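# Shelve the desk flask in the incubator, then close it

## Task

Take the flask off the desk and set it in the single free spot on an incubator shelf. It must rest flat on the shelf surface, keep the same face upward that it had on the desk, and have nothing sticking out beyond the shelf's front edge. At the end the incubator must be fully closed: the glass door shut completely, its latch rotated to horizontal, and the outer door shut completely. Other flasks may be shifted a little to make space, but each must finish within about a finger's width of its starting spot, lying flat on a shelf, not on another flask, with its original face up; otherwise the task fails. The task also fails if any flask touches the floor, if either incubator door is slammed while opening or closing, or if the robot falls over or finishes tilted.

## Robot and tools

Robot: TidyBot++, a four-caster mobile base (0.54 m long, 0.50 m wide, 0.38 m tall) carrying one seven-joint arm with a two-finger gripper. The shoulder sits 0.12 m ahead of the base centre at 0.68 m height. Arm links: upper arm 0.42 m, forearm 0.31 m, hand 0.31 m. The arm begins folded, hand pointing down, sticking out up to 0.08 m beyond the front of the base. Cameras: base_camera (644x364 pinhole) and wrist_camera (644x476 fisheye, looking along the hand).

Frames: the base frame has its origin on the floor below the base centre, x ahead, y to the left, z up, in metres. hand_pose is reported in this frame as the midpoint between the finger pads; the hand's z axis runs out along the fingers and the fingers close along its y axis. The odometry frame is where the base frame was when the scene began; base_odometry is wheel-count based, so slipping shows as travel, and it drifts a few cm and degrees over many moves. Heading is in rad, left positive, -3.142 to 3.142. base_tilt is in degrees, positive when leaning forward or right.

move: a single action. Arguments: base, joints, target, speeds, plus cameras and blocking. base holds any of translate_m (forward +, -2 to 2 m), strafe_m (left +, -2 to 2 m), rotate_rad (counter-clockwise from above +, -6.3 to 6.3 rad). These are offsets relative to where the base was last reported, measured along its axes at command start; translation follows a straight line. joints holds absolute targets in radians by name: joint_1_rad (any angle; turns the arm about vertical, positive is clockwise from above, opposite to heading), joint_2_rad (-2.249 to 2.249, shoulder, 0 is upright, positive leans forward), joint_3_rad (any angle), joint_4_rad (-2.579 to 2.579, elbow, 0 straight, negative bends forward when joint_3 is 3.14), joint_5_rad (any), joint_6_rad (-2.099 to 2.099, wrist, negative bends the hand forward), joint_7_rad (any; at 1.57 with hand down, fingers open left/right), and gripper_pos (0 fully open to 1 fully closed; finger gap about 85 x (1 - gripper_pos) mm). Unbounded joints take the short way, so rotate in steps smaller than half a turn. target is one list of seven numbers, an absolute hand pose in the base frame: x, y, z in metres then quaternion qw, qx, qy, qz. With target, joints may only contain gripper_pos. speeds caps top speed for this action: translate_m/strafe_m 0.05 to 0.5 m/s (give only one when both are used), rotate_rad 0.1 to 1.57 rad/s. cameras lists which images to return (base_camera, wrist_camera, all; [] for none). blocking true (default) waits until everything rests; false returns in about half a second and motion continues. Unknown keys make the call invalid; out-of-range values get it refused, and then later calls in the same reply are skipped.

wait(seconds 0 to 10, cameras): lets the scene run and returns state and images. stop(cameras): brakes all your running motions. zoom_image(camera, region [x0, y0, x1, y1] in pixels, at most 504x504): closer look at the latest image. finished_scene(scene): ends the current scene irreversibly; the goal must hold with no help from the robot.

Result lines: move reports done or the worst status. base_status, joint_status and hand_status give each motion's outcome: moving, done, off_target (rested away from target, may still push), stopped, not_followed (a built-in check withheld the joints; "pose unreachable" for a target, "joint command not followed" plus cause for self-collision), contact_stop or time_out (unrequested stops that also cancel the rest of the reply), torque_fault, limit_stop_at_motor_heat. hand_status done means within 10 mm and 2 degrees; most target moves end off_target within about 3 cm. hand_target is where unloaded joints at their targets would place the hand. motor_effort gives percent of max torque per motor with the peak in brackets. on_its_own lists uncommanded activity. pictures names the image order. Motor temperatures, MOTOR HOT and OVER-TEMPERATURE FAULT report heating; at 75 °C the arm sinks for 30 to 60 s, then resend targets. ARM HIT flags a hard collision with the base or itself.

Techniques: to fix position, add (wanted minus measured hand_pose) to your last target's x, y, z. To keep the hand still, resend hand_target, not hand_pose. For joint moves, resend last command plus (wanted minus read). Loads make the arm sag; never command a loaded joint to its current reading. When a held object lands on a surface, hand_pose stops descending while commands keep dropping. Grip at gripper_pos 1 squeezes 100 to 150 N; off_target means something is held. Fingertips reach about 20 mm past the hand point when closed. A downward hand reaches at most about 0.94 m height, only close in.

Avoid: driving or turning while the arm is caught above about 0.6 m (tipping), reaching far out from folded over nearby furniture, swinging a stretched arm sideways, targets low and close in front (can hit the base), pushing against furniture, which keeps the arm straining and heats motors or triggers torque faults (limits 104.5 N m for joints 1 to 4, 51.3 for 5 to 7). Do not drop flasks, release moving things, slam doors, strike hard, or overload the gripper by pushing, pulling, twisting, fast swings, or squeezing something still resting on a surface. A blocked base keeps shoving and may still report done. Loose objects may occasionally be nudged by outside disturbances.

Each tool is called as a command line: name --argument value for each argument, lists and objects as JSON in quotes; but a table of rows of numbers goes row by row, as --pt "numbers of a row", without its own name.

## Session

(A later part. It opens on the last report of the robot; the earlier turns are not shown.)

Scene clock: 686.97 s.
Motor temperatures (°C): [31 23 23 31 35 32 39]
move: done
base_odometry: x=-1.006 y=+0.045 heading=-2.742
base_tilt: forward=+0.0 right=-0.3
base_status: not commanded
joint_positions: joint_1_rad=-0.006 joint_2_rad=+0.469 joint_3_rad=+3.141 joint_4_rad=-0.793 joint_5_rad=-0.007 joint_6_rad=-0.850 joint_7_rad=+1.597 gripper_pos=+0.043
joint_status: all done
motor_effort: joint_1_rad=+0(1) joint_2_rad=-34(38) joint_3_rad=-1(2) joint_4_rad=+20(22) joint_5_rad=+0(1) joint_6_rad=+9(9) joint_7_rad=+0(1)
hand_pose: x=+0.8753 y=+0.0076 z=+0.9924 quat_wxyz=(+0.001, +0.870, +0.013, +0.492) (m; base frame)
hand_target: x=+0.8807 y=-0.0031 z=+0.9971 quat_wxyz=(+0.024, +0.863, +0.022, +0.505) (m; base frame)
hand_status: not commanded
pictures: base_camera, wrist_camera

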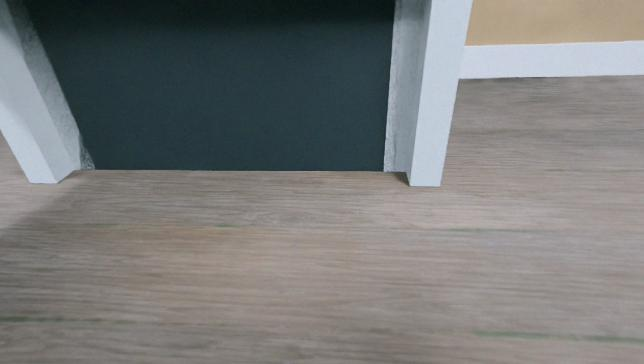

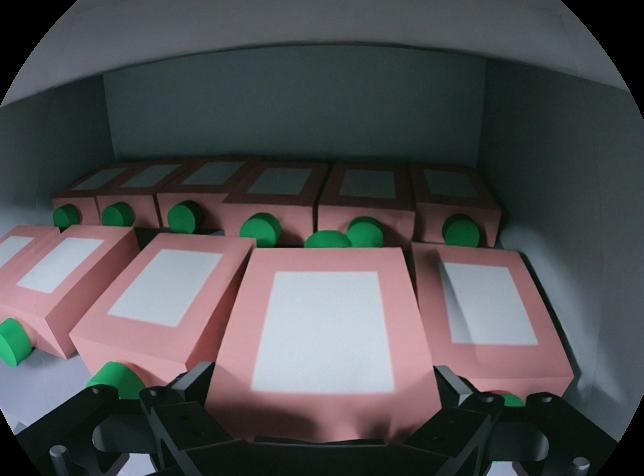

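move --joints '{"joint_4_rad": -0.84, "joint_6_rad": -0.78}'

zoom_image --camera "wrist_camera" --region '[60, 160, 564, 476]'

Scene clock: 694.87 s.
Motor temperatures (°C): [31 23 23 31 35 32 39]
move: done
base_odometry: x=-1.006 y=+0.045 heading=-2.742
base_tilt: forward=+0.0 right=-0.3
base_status: not commanded
joint_positions: joint_1_rad=-0.006 joint_2_rad=+0.462 joint_3_rad=+3.141 joint_4_rad=-0.820 joint_5_rad=-0.007 joint_6_rad=-0.816 joint_7_rad=+1.597 gripper_pos=+0.043
joint_status: all done
motor_effort: joint_1_rad=+1(1) joint_2_rad=-32(33) joint_3_rad=-1(1) joint_4_rad=+19(21) joint_5_rad=+0(1) joint_6_rad=+8(9) joint_7_rad=+1(1)
hand_pose: x=+0.8770 y=+0.0076 z=+0.9913 quat_wxyz=(+0.001, +0.867, +0.013, +0.498) (m; base frame)
hand_target: x=+0.8829 y=-0.0029 z=+0.9852 quat_wxyz=(+0.024, +0.864, +0.022, +0.502) (m; base frame)
hand_status: not commanded
pictures: base_camera, wrist_camera

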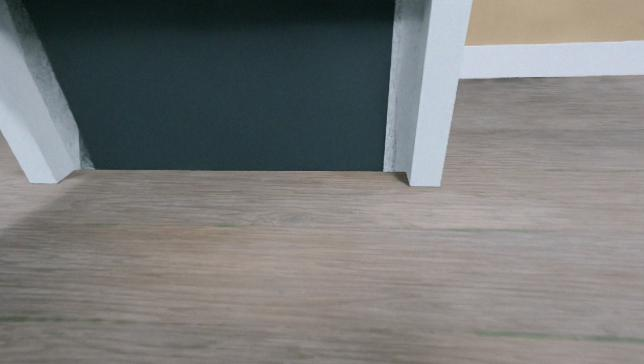

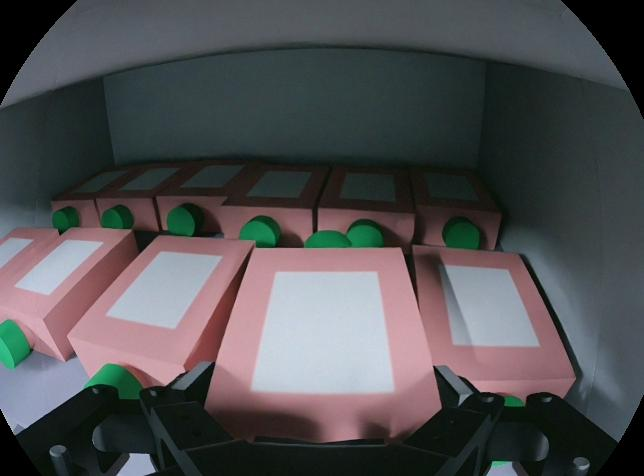

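Scaled by 1.000.

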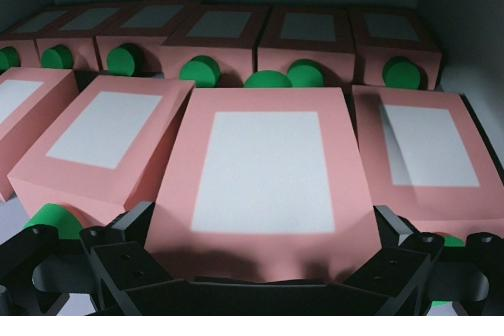

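zoom_image --camera "wrist_camera" --region '[60, 330, 260, 470]'

zoom_image --camera "wrist_camera" --region '[390, 330, 590, 470]'

zoom_image --camera "wrist_camera" --region '[200, 180, 460, 340]'

Scaled by 2.520.

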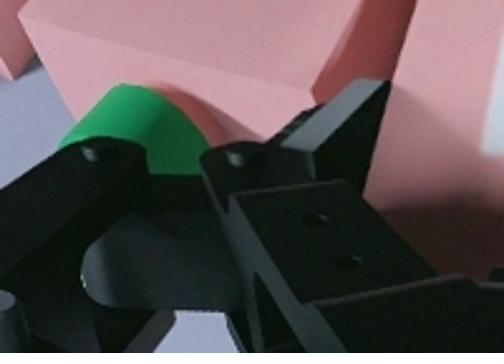

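Scaled by 2.520.

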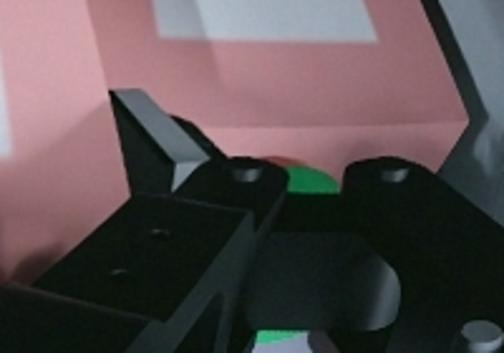

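Scaled by 1.938.

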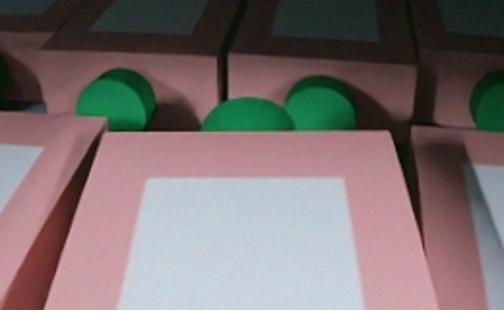

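move --base '{"strafe_m": 0.01}' --speeds '{"strafe_m": 0.05}'

zoom_image --camera "wrist_camera" --region '[60, 160, 564, 476]'

Scene clock: 719.33 s.
Motor temperatures (°C): [31 23 23 30 35 32 39]
move: done
base_odometry: x=-1.002 y=+0.035 heading=-2.742
base_tilt: forward=+0.1 right=-0.3
base_status: done
joint_positions: joint_1_rad=-0.007 joint_2_rad=+0.478 joint_3_rad=+3.141 joint_4_rad=-0.836 joint_5_rad=-0.007 joint_6_rad=-0.815 joint_7_rad=+1.597 gripper_pos=+0.043
joint_status: not commanded
motor_effort: joint_1_rad=+0(2) joint_2_rad=-39(40) joint_3_rad=-1(3) joint_4_rad=+21(23) joint_5_rad=+0(1) joint_6_rad=+8(9) joint_7_rad=+0(1)
hand_pose: x=+0.8808 y=+0.0086 z=+0.9705 quat_wxyz=(+0.001, +0.874, +0.014, +0.485) (m; base frame)
hand_target: x=+0.8829 y=-0.0029 z=+0.9852 quat_wxyz=(+0.024, +0.864, +0.022, +0.502) (m; base frame)
hand_status: not commanded
pictures: base_camera, wrist_camera

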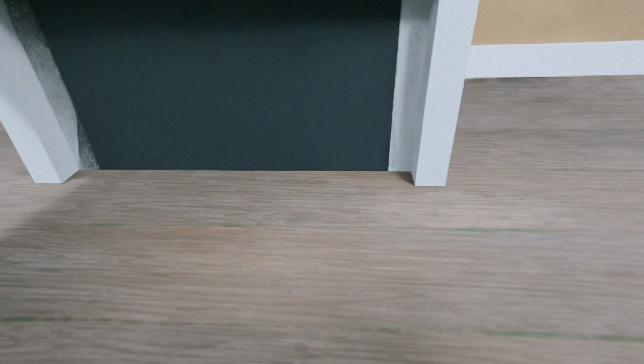

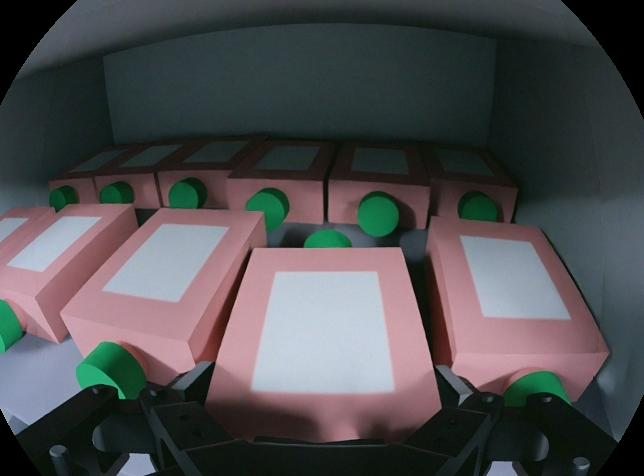

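Scaled by 1.000.

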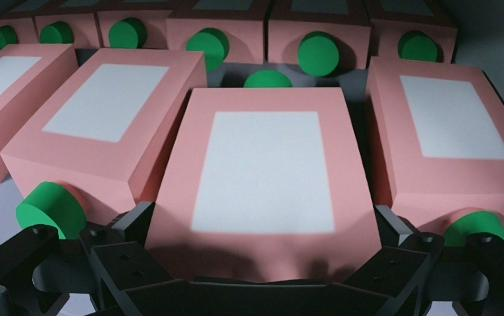

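move --joints '{"joint_4_rad": -0.86, "joint_6_rad": -0.735}'

zoom_image --camera "wrist_camera" --region '[60, 160, 564, 476]'

Scene clock: 725.17 s.
Motor temperatures (°C): [31 23 23 30 35 32 39]
move: done
base_odometry: x=-1.002 y=+0.035 heading=-2.742
base_tilt: forward=+0.1 right=-0.3
base_status: not commanded
joint_positions: joint_1_rad=-0.007 joint_2_rad=+0.478 joint_3_rad=+3.141 joint_4_rad=-0.857 joint_5_rad=-0.007 joint_6_rad=-0.774 joint_7_rad=+1.597 gripper_pos=+0.043
joint_status: all done
motor_effort: joint_1_rad=+0(1) joint_2_rad=-39(40) joint_3_rad=-2(2) joint_4_rad=+21(22) joint_5_rad=+0(1) joint_6_rad=+8(9) joint_7_rad=+1(1)
hand_pose: x=+0.8855 y=+0.0085 z=+0.9689 quat_wxyz=(+0.001, +0.870, +0.013, +0.493) (m; base frame)
hand_target: x=+0.8883 y=-0.0026 z=+0.9859 quat_wxyz=(+0.024, +0.858, +0.022, +0.513) (m; base frame)
hand_status: not commanded
pictures: base_camera, wrist_camera

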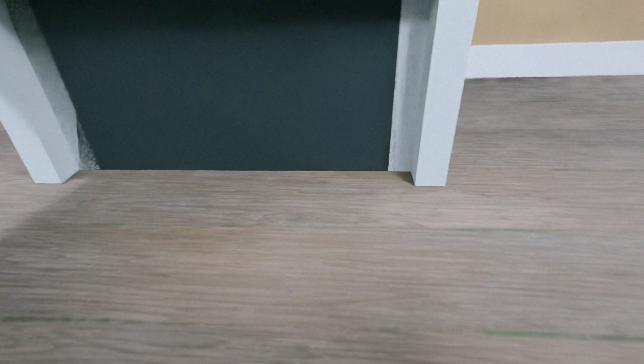

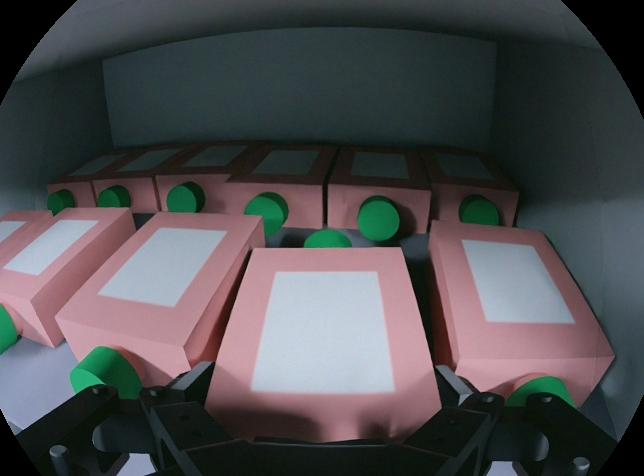

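Scaled by 1.000.

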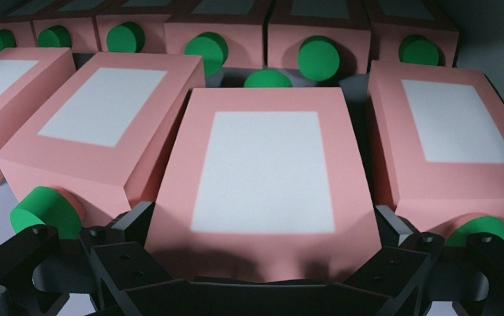

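move --joints '{"joint_4_rad": -0.885, "joint_6_rad": -0.71}' --cameras '[]'

move --joints '{"joint_4_rad": -0.91, "joint_6_rad": -0.685}'

zoom_image --camera "wrist_camera" --region '[60, 160, 564, 476]'

Scene clock: 734.10 s.
Motor temperatures (°C): [31 23 23 30 35 32 39]
move: done
base_odometry: x=-1.002 y=+0.035 heading=-2.742
base_tilt: forward=+0.0 right=-0.2
base_status: not commanded
joint_positions: joint_1_rad=-0.007 joint_2_rad=+0.476 joint_3_rad=+3.141 joint_4_rad=-0.872 joint_5_rad=-0.007 joint_6_rad=-0.748 joint_7_rad=+1.597 gripper_pos=+0.043
joint_status: all done
motor_effort: joint_1_rad=+0(1) joint_2_rad=-37(39) joint_3_rad=-2(2) joint_4_rad=+21(22) joint_5_rad=+0(1) joint_6_rad=+8(8) joint_7_rad=+0(1)
hand_pose: x=+0.8878 y=+0.0085 z=+0.9690 quat_wxyz=(+0.001, +0.866, +0.013, +0.499) (m; base frame)
hand_target: x=+0.8901 y=-0.0024 z=+0.9782 quat_wxyz=(+0.024, +0.858, +0.023, +0.513) (m; base frame)
hand_status: not commanded
pictures: none
No camera images: "cameras" was empty.

Scene clock: 734.70 s.
Motor temperatures (°C): [31 23 23 30 35 32 39]
move: done
base_odometry: x=-1.002 y=+0.035 heading=-2.742
base_tilt: forward=+0.1 right=-0.3
base_status: not commanded
joint_positions: joint_1_rad=-0.007 joint_2_rad=+0.472 joint_3_rad=+3.141 joint_4_rad=-0.891 joint_5_rad=-0.007 joint_6_rad=-0.721 joint_7_rad=+1.597 gripper_pos=+0.043
joint_status: all done
motor_effort: joint_1_rad=+0(1) joint_2_rad=-35(38) joint_3_rad=-1(2) joint_4_rad=+19(20) joint_5_rad=+0(1) joint_6_rad=+7(8) joint_7_rad=+1(1)
hand_pose: x=+0.8890 y=+0.0085 z=+0.9692 quat_wxyz=(+0.001, +0.863, +0.013, +0.505) (m; base frame)
hand_target: x=+0.8917 y=-0.0022 z=+0.9705 quat_wxyz=(+0.023, +0.858, +0.023, +0.513) (m; base frame)
hand_status: not commanded
pictures: base_camera, wrist_camera

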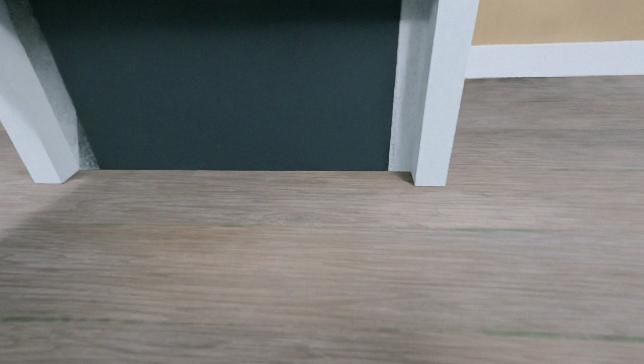

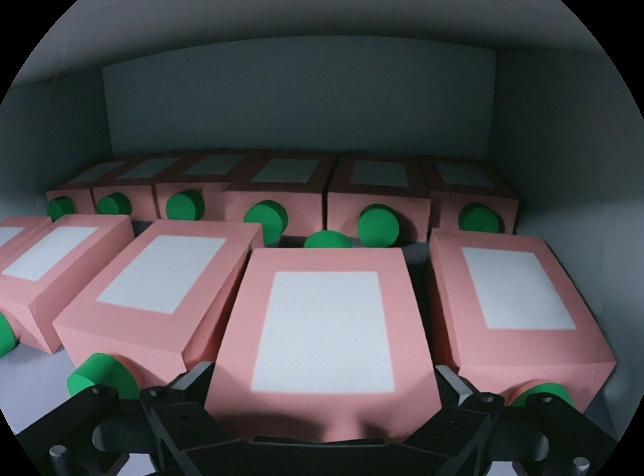

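Scaled by 1.000.

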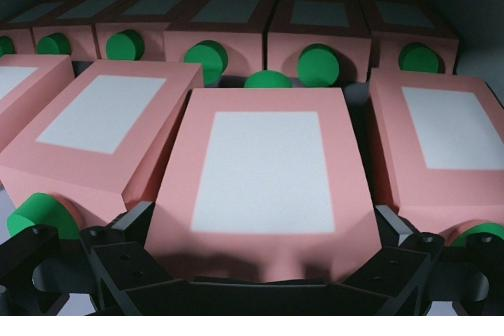

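move --joints '{"joint_4_rad": -0.9, "joint_6_rad": -0.72}' --cameras '[]'

move --joints '{"gripper_pos": 0.0}'

zoom_image --camera "wrist_camera" --region '[60, 160, 564, 476]'

Scene clock: 749.27 s.
Motor temperatures (°C): [31 23 23 30 35 32 39]
move: done
base_odometry: x=-1.002 y=+0.035 heading=-2.742
base_tilt: forward=+0.1 right=-0.3
base_status: not commanded
joint_positions: joint_1_rad=-0.007 joint_2_rad=+0.472 joint_3_rad=+3.141 joint_4_rad=-0.890 joint_5_rad=-0.007 joint_6_rad=-0.721 joint_7_rad=+1.597 gripper_pos=+0.043
joint_status: all done
motor_effort: joint_1_rad=+0(1) joint_2_rad=-36(37) joint_3_rad=-1(2) joint_4_rad=+20(20) joint_5_rad=+0(1) joint_6_rad=+7(7) joint_7_rad=+1(1)
hand_pose: x=+0.8889 y=+0.0085 z=+0.9692 quat_wxyz=(+0.001, +0.863, +0.013, +0.505) (m; base frame)
hand_target: x=+0.8873 y=-0.0025 z=+0.9668 quat_wxyz=(+0.023, +0.864, +0.023, +0.502) (m; base frame)
hand_status: not commanded
pictures: none
No camera images: "cameras" was empty.

Scene clock: 749.97 s.
Motor temperatures (°C): [31 23 23 30 35 32 39]
move: done
base_odometry: x=-1.002 y=+0.035 heading=-2.742
base_tilt: forward=+0.1 right=-0.3
base_status: not commanded
joint_positions: joint_1_rad=-0.007 joint_2_rad=+0.472 joint_3_rad=+3.141 joint_4_rad=-0.894 joint_5_rad=-0.007 joint_6_rad=-0.721 joint_7_rad=+1.597 gripper_pos=+0.000
joint_status: all done
motor_effort: joint_1_rad=+0(1) joint_2_rad=-38(39) joint_3_rad=-1(2) joint_4_rad=+21(22) joint_5_rad=+0(1) joint_6_rad=+8(9) joint_7_rad=+0(1)
hand_pose: x=+0.8887 y=+0.0085 z=+0.9672 quat_wxyz=(+0.001, +0.864, +0.013, +0.503) (m; base frame)
hand_target: x=+0.8873 y=-0.0025 z=+0.9668 quat_wxyz=(+0.023, +0.864, +0.023, +0.502) (m; base frame)
hand_status: not commanded
pictures: base_camera, wrist_camera

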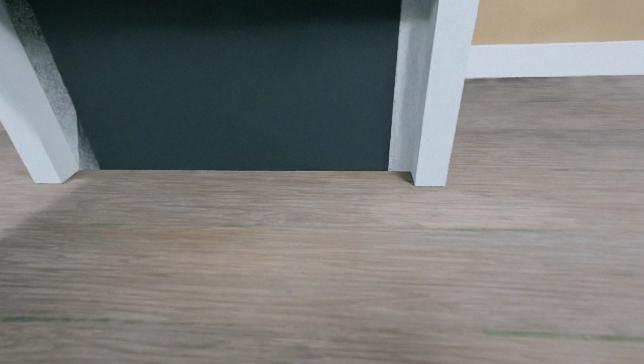

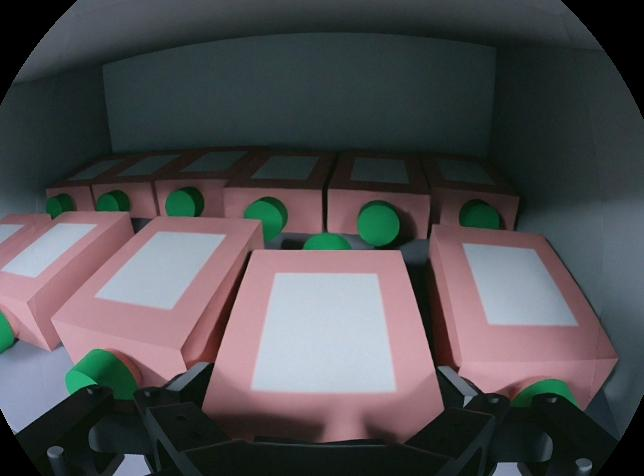

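Scaled by 1.000.

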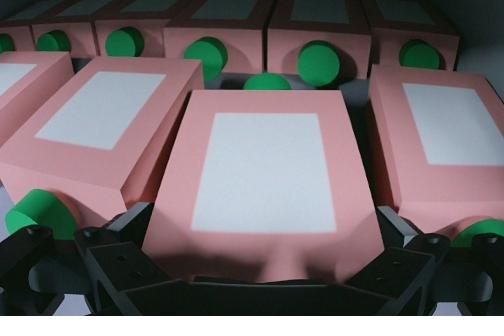

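move --base '{"translate_m": -0.1}' --speeds '{"translate_m": 0.05}'

zoom_image --camera "wrist_camera" --region '[100, 120, 500, 440]'

Scene clock: 757.63 s.
Motor temperatures (°C): [31 23 23 30 35 32 39]
move: done
base_odometry: x=-0.910 y=+0.074 heading=-2.742
base_tilt: forward=+0.1 right=-0.3
base_status: done
joint_positions: joint_1_rad=-0.007 joint_2_rad=+0.473 joint_3_rad=+3.141 joint_4_rad=-0.894 joint_5_rad=-0.007 joint_6_rad=-0.721 joint_7_rad=+1.597 gripper_pos=+0.000
joint_status: not commanded
motor_effort: joint_1_rad=+0(2) joint_2_rad=-38(41) joint_3_rad=-1(3) joint_4_rad=+21(22) joint_5_rad=+0(1) joint_6_rad=+8(8) joint_7_rad=+0(1)
hand_pose: x=+0.8890 y=+0.0085 z=+0.9663 quat_wxyz=(+0.001, +0.864, +0.013, +0.503) (m; base frame)
hand_target: x=+0.8873 y=-0.0025 z=+0.9668 quat_wxyz=(+0.023, +0.864, +0.023, +0.502) (m; base frame)
hand_status: not commanded
pictures: base_camera, wrist_camera

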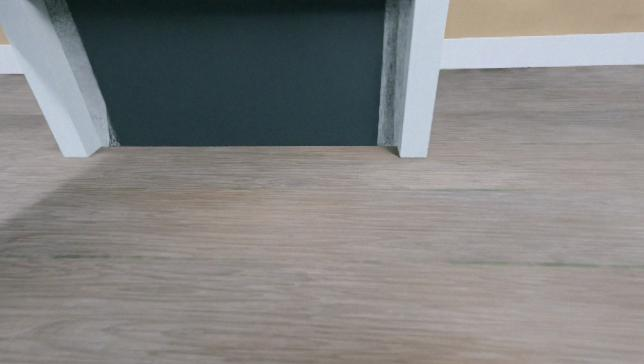

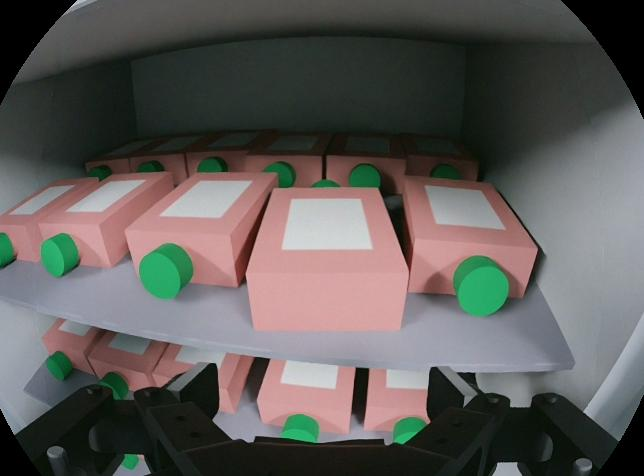

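Scaled by 1.260.

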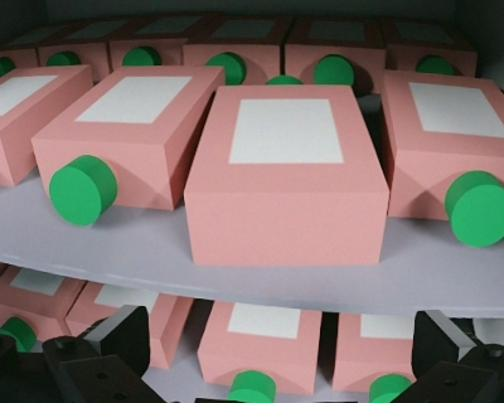

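move --base '{"translate_m": -0.5}' --speeds '{"translate_m": 0.3}'

move --joints '{"joint_2_rad": -0.5, "joint_4_rad": -1.83, "joint_6_rad": -0.25, "gripper_pos": 1.0}'

Scene clock: 769.10 s.
Motor temperatures (°C): [31 23 23 30 35 32 39]
move: done
base_odometry: x=-0.449 y=+0.268 heading=-2.742
base_tilt: forward=+0.1 right=-0.2
base_status: done
joint_positions: joint_1_rad=-0.007 joint_2_rad=+0.475 joint_3_rad=+3.141 joint_4_rad=-0.894 joint_5_rad=-0.007 joint_6_rad=-0.721 joint_7_rad=+1.597 gripper_pos=+0.000
joint_status: not commanded
motor_effort: joint_1_rad=-1(2) joint_2_rad=-38(41) joint_3_rad=+0(2) joint_4_rad=+21(22) joint_5_rad=+0(0) joint_6_rad=+8(8) joint_7_rad=+0(1)
hand_pose: x=+0.8895 y=+0.0085 z=+0.9649 quat_wxyz=(+0.001, +0.865, +0.013, +0.502) (m; base frame)
hand_target: x=+0.8873 y=-0.0025 z=+0.9668 quat_wxyz=(+0.023, +0.864, +0.023, +0.502) (m; base frame)
hand_status: not commanded
pictures: base_camera, wrist_camera

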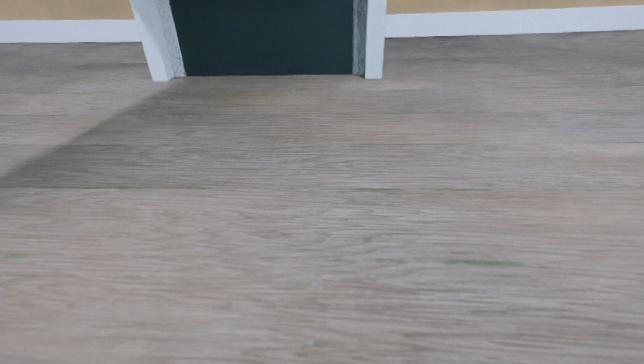

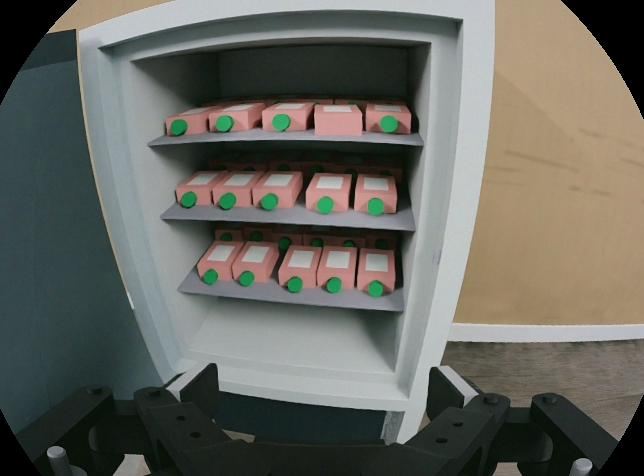

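Scene clock: 771.37 s.
Motor temperatures (°C): [31 23 23 30 35 32 39]
move: done
base_odometry: x=-0.449 y=+0.268 heading=-2.742
base_tilt: forward=+0.0 right=-0.3
base_status: not commanded
joint_positions: joint_1_rad=-0.007 joint_2_rad=-0.487 joint_3_rad=+3.141 joint_4_rad=-1.818 joint_5_rad=-0.007 joint_6_rad=-0.296 joint_7_rad=+1.597 gripper_pos=+0.999
joint_status: all done
motor_effort: joint_1_rad=-1(1) joint_2_rad=-4(40) joint_3_rad=+0(2) joint_4_rad=+22(23) joint_5_rad=+0(1) joint_6_rad=+9(10) joint_7_rad=+1(1)
hand_pose: x=+0.5382 y=+0.0052 z=+1.1107 quat_wxyz=(+0.003, +0.727, +0.010, +0.687) (m; base frame)
hand_target: x=+0.5338 y=+0.0003 z=+1.1232 quat_wxyz=(+0.026, +0.710, +0.023, +0.703) (m; base frame)
hand_status: not commanded
pictures: base_camera, wrist_camera

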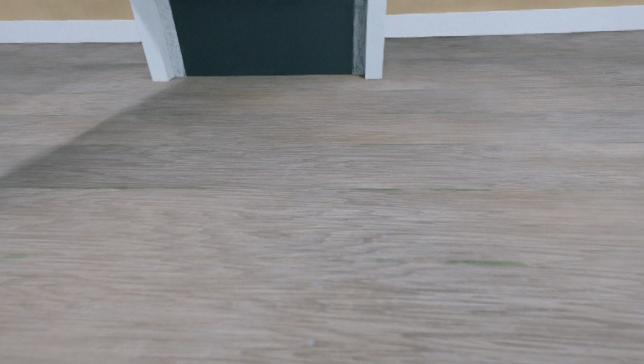

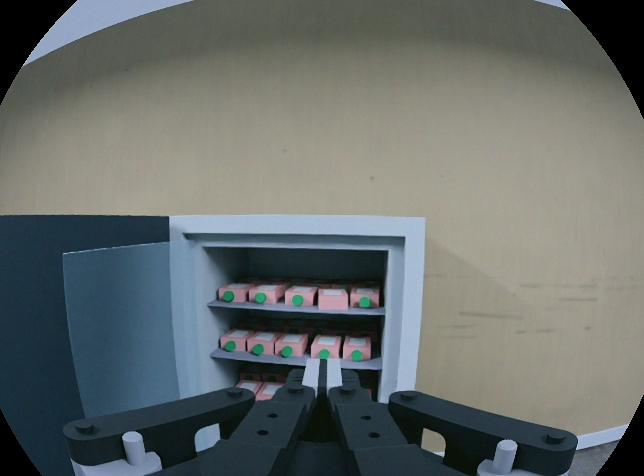

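zoom_image --camera "wrist_camera" --region '[0, 180, 240, 440]'

move --joints '{"joint_1_rad": -0.6}' --cameras '["wrist_camera"]'

Scaled by 1.938.

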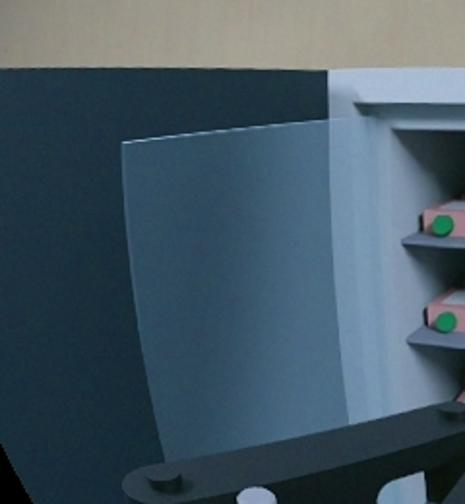

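Scene clock: 813.10 s.
Motor temperatures (°C): [31 23 23 30 35 32 39]
move: done
base_odometry: x=-0.449 y=+0.268 heading=-2.742
base_tilt: forward=+0.1 right=-0.4
base_status: not commanded
joint_positions: joint_1_rad=-0.587 joint_2_rad=-0.487 joint_3_rad=+3.141 joint_4_rad=-1.818 joint_5_rad=-0.007 joint_6_rad=-0.293 joint_7_rad=+1.597 gripper_pos=+0.999
joint_status: all done
motor_effort: joint_1_rad=+0(2) joint_2_rad=-4(4) joint_3_rad=+0(2) joint_4_rad=+22(22) joint_5_rad=+0(1) joint_6_rad=+9(9) joint_7_rad=+1(1)
hand_pose: x=+0.4669 y=+0.2340 z=+1.1115 quat_wxyz=(-0.193, +0.693, +0.217, +0.660) (m; base frame)
hand_target: x=+0.4619 y=+0.2334 z=+1.1232 quat_wxyz=(-0.182, +0.672, +0.230, +0.680) (m; base frame)
hand_status: not commanded
pictures: wrist_camera

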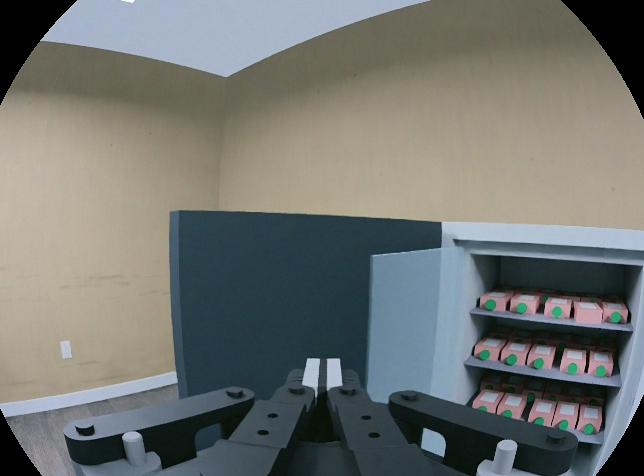

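move --joints '{"joint_1_rad": 0.0, "joint_2_rad": 0.0, "joint_4_rad": -1.9, "joint_6_rad": 0.29, "joint_7_rad": 3.14}' --base '{"strafe_m": 0.46}' --speeds '{"strafe_m": 0.25}'

Scene clock: 844.10 s.
Motor temperatures (°C): [31 22 23 30 35 32 39]
move: done
base_odometry: x=-0.270 y=-0.155 heading=-2.742
base_tilt: forward=+0.0 right=-0.3
base_status: done
joint_positions: joint_1_rad=-0.009 joint_2_rad=-0.001 joint_3_rad=+3.141 joint_4_rad=-1.891 joint_5_rad=-0.007 joint_6_rad=+0.246 joint_7_rad=+3.064 gripper_pos=+0.999
joint_status: all done
motor_effort: joint_1_rad=+0(3) joint_2_rad=-21(24) joint_3_rad=-1(2) joint_4_rad=+22(23) joint_5_rad=+0(1) joint_6_rad=+9(10) joint_7_rad=+0(1)
hand_pose: x=+0.7274 y=+0.0062 z=+0.9814 quat_wxyz=(+0.459, +0.538, +0.497, +0.503) (m; base frame)
hand_target: x=+0.7275 y=+0.0040 z=+0.9887 quat_wxyz=(+0.495, +0.501, +0.519, +0.486) (m; base frame)
hand_status: not commanded
pictures: base_camera, wrist_camera

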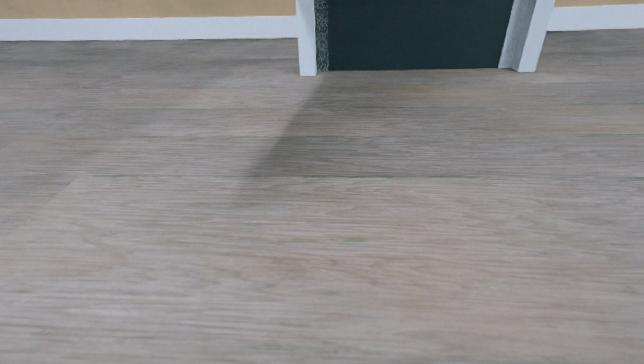

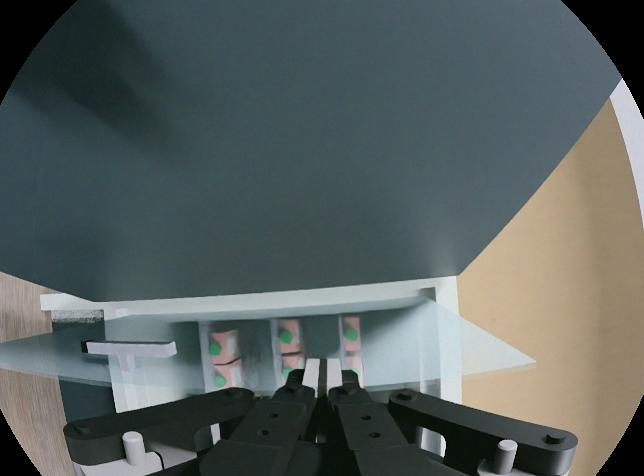

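move --base '{"translate_m": 0.24}' --speeds '{"translate_m": 0.1}'

Scene clock: 858.30 s.
Motor temperatures (°C): [31 22 23 30 35 32 39]
move: done
base_odometry: x=-0.491 y=-0.249 heading=-2.742
base_tilt: forward=+0.0 right=-0.4
base_status: done
joint_positions: joint_1_rad=-0.009 joint_2_rad=+0.002 joint_3_rad=+3.141 joint_4_rad=-1.891 joint_5_rad=-0.007 joint_6_rad=+0.248 joint_7_rad=+3.065 gripper_pos=+0.999
joint_status: not commanded
motor_effort: joint_1_rad=+0(1) joint_2_rad=-21(24) joint_3_rad=+0(2) joint_4_rad=+22(22) joint_5_rad=+0(1) joint_6_rad=+9(9) joint_7_rad=+0(1)
hand_pose: x=+0.7285 y=+0.0062 z=+0.9796 quat_wxyz=(+0.459, +0.538, +0.498, +0.502) (m; base frame)
hand_target: x=+0.7275 y=+0.0040 z=+0.9887 quat_wxyz=(+0.495, +0.501, +0.519, +0.486) (m; base frame)
hand_status: not commanded
pictures: base_camera, wrist_camera

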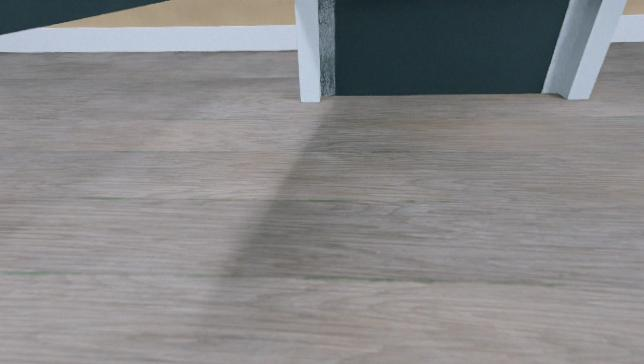

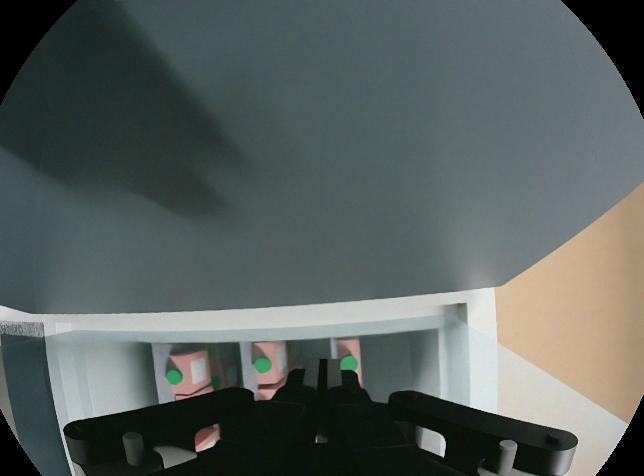

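move --base '{"strafe_m": -0.2}' --speeds '{"strafe_m": 0.06}'

Scene clock: 866.17 s.
Motor temperatures (°C): [31 22 23 30 35 32 39]
move: done
base_odometry: x=-0.569 y=-0.065 heading=-2.742
base_tilt: forward=+0.1 right=-0.4
base_status: done
joint_positions: joint_1_rad=-0.006 joint_2_rad=+0.002 joint_3_rad=+3.141 joint_4_rad=-1.891 joint_5_rad=-0.007 joint_6_rad=+0.248 joint_7_rad=+3.065 gripper_pos=+0.999
joint_status: not commanded
motor_effort: joint_1_rad=+0(3) joint_2_rad=-21(22) joint_3_rad=+0(3) joint_4_rad=+22(22) joint_5_rad=+0(1) joint_6_rad=+9(9) joint_7_rad=+0(1)
hand_pose: x=+0.7285 y=+0.0052 z=+0.9796 quat_wxyz=(+0.459, +0.538, +0.498, +0.502) (m; base frame)
hand_target: x=+0.7275 y=+0.0040 z=+0.9887 quat_wxyz=(+0.495, +0.501, +0.519, +0.486) (m; base frame)
hand_status: not commanded
pictures: base_camera, wrist_camera

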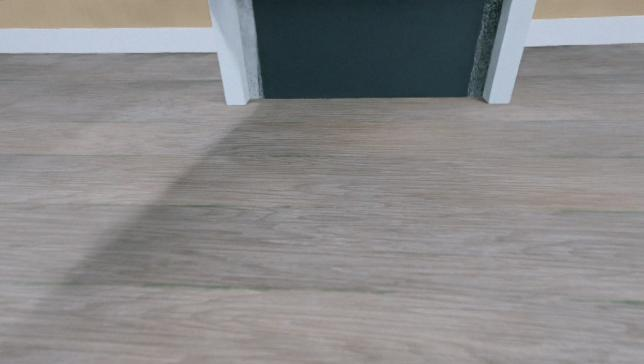

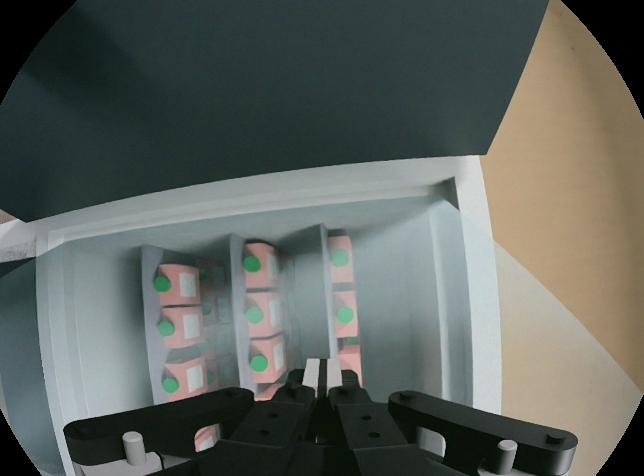

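move --base '{"strafe_m": -0.1}' --speeds '{"strafe_m": 0.06}' --cameras '["wrist_camera"]'

move --base '{"translate_m": 0.1, "strafe_m": -0.1}' --speeds '{"translate_m": 0.06}'

Scene clock: 876.17 s.
Motor temperatures (°C): [31 22 23 30 35 32 39]
move: done
base_odometry: x=-0.608 y=+0.027 heading=-2.742
base_tilt: forward=+0.0 right=-0.3
base_status: done
joint_positions: joint_1_rad=-0.004 joint_2_rad=+0.002 joint_3_rad=+3.140 joint_4_rad=-1.891 joint_5_rad=-0.007 joint_6_rad=+0.248 joint_7_rad=+3.065 gripper_pos=+0.999
joint_status: not commanded
motor_effort: joint_1_rad=+0(5) joint_2_rad=-21(22) joint_3_rad=-1(5) joint_4_rad=+21(22) joint_5_rad=+0(1) joint_6_rad=+9(9) joint_7_rad=+0(1)
hand_pose: x=+0.7285 y=+0.0043 z=+0.9797 quat_wxyz=(+0.460, +0.538, +0.497, +0.502) (m; base frame)
hand_target: x=+0.7275 y=+0.0040 z=+0.9887 quat_wxyz=(+0.495, +0.501, +0.519, +0.486) (m; base frame)
hand_status: not commanded
pictures: wrist_camera

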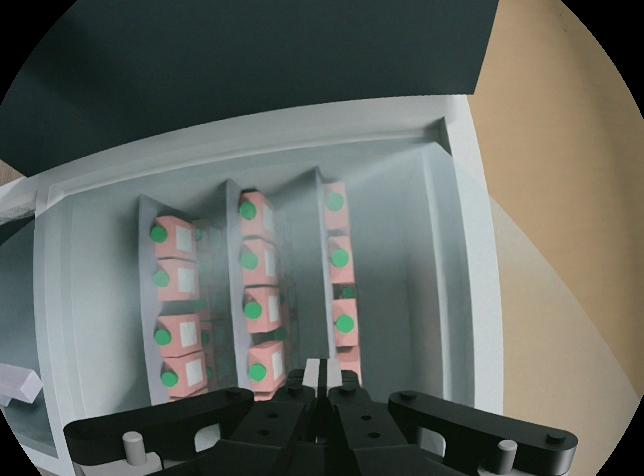

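Scene clock: 879.00 s.
Motor temperatures (°C): [31 22 23 30 35 32 39]
move: done
base_odometry: x=-0.739 y=+0.081 heading=-2.742
base_tilt: forward=+0.1 right=-0.3
base_status: done
joint_positions: joint_1_rad=-0.004 joint_2_rad=+0.002 joint_3_rad=+3.140 joint_4_rad=-1.892 joint_5_rad=-0.007 joint_6_rad=+0.249 joint_7_rad=+3.065 gripper_pos=+0.999
joint_status: not commanded
motor_effort: joint_1_rad=+0(3) joint_2_rad=-21(23) joint_3_rad=-1(3) joint_4_rad=+22(22) joint_5_rad=+0(1) joint_6_rad=+9(10) joint_7_rad=+0(1)
hand_pose: x=+0.7284 y=+0.0044 z=+0.9795 quat_wxyz=(+0.460, +0.538, +0.497, +0.502) (m; base frame)
hand_target: x=+0.7275 y=+0.0040 z=+0.9887 quat_wxyz=(+0.495, +0.501, +0.519, +0.486) (m; base frame)
hand_status: not commanded
pictures: base_camera, wrist_camera

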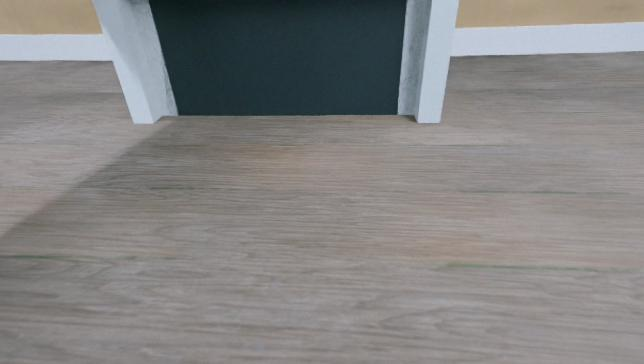

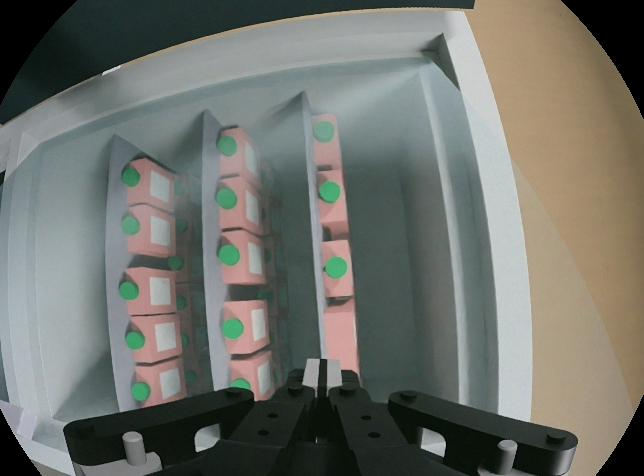

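move --base '{"translate_m": 0.1, "strafe_m": -0.06}' --speeds '{"translate_m": 0.05}'

Scene clock: 885.70 s.
Motor temperatures (°C): [31 22 23 30 35 32 39]
move: done
base_odometry: x=-0.855 y=+0.097 heading=-2.742
base_tilt: forward=+0.1 right=-0.3
base_status: done
joint_positions: joint_1_rad=-0.004 joint_2_rad=+0.003 joint_3_rad=+3.140 joint_4_rad=-1.892 joint_5_rad=-0.007 joint_6_rad=+0.249 joint_7_rad=+3.065 gripper_pos=+0.999
joint_status: not commanded
motor_effort: joint_1_rad=+0(2) joint_2_rad=-21(23) joint_3_rad=-1(2) joint_4_rad=+21(22) joint_5_rad=+0(1) joint_6_rad=+9(9) joint_7_rad=+0(1)
hand_pose: x=+0.7285 y=+0.0044 z=+0.9793 quat_wxyz=(+0.460, +0.538, +0.497, +0.502) (m; base frame)
hand_target: x=+0.7275 y=+0.0040 z=+0.9887 quat_wxyz=(+0.495, +0.501, +0.519, +0.486) (m; base frame)
hand_status: not commanded
pictures: base_camera, wrist_camera

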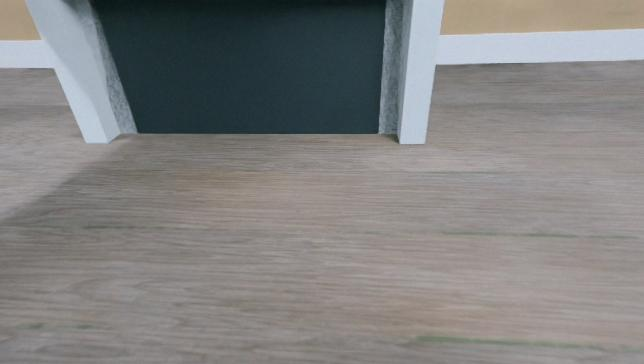

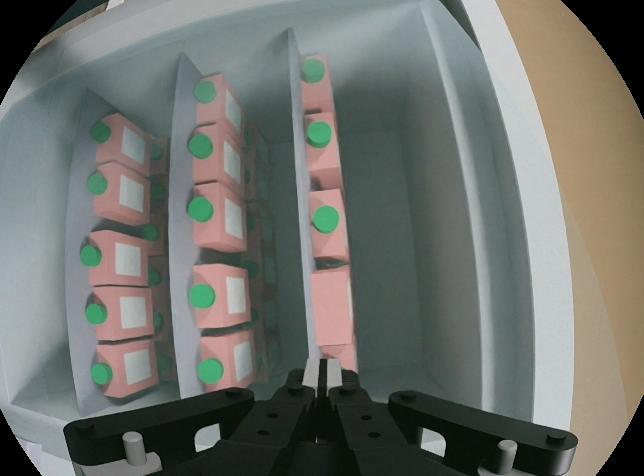

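move --base '{"translate_m": 0.07, "strafe_m": -0.06}' --speeds '{"translate_m": 0.05}'

move --base '{"translate_m": 0.05}' --speeds '{"translate_m": 0.05}'

Scene clock: 893.07 s.
Motor temperatures (°C): [31 22 23 30 35 32 39]
move: done
base_odometry: x=-0.943 y=+0.125 heading=-2.742
base_tilt: forward=+0.1 right=-0.3
base_status: done
joint_positions: joint_1_rad=-0.004 joint_2_rad=+0.003 joint_3_rad=+3.140 joint_4_rad=-1.893 joint_5_rad=-0.007 joint_6_rad=+0.250 joint_7_rad=+3.065 gripper_pos=+0.999
joint_status: not commanded
motor_effort: joint_1_rad=+0(2) joint_2_rad=-21(23) joint_3_rad=-1(3) joint_4_rad=+21(22) joint_5_rad=+1(1) joint_6_rad=+9(10) joint_7_rad=+0(1)
hand_pose: x=+0.7285 y=+0.0043 z=+0.9791 quat_wxyz=(+0.460, +0.538, +0.497, +0.501) (m; base frame)
hand_target: x=+0.7275 y=+0.0040 z=+0.9887 quat_wxyz=(+0.495, +0.501, +0.519, +0.486) (m; base frame)
hand_status: not commanded
pictures: base_camera, wrist_camera

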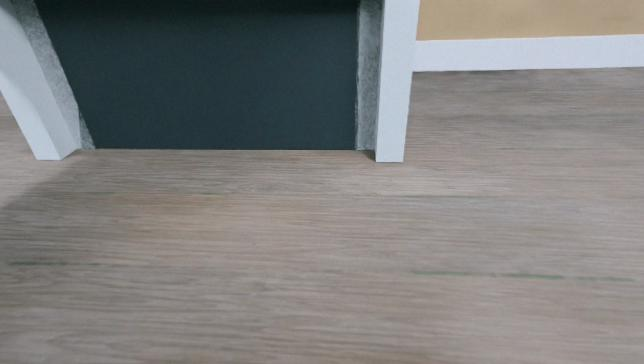

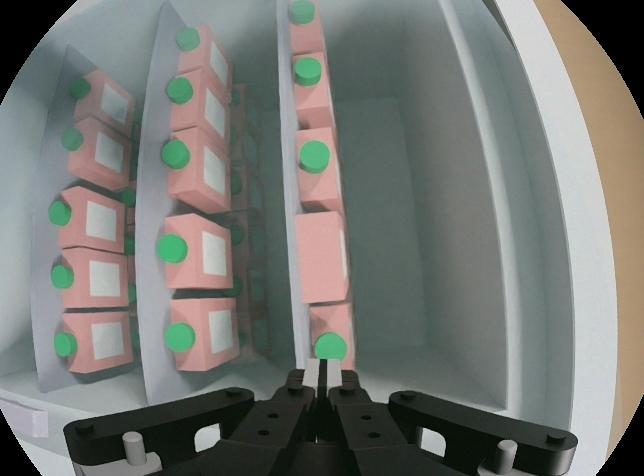

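Scene clock: 894.53 s.
Motor temperatures (°C): [31 22 23 30 35 32 39]
move: done
base_odometry: x=-0.989 y=+0.106 heading=-2.742
base_tilt: forward=+0.0 right=-0.3
base_status: done
joint_positions: joint_1_rad=-0.004 joint_2_rad=+0.003 joint_3_rad=+3.140 joint_4_rad=-1.893 joint_5_rad=-0.007 joint_6_rad=+0.250 joint_7_rad=+3.065 gripper_pos=+0.999
joint_status: not commanded
motor_effort: joint_1_rad=+0(1) joint_2_rad=-21(24) joint_3_rad=-1(2) joint_4_rad=+22(23) joint_5_rad=+0(0) joint_6_rad=+9(9) joint_7_rad=+0(1)
hand_pose: x=+0.7286 y=+0.0042 z=+0.9784 quat_wxyz=(+0.459, +0.539, +0.498, +0.501) (m; base frame)
hand_target: x=+0.7275 y=+0.0040 z=+0.9887 quat_wxyz=(+0.495, +0.501, +0.519, +0.486) (m; base frame)
hand_status: not commanded
pictures: base_camera, wrist_camera

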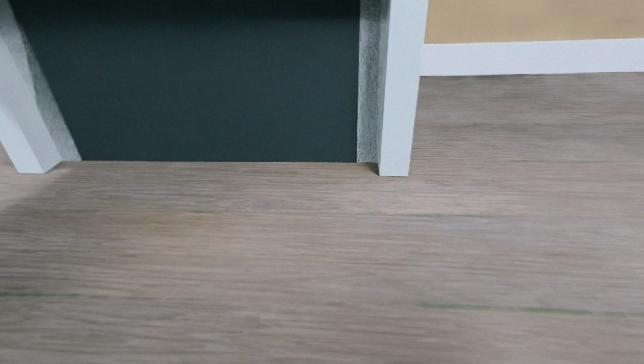

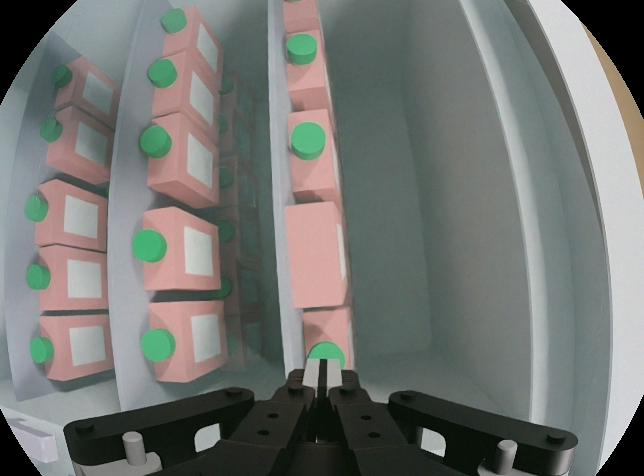

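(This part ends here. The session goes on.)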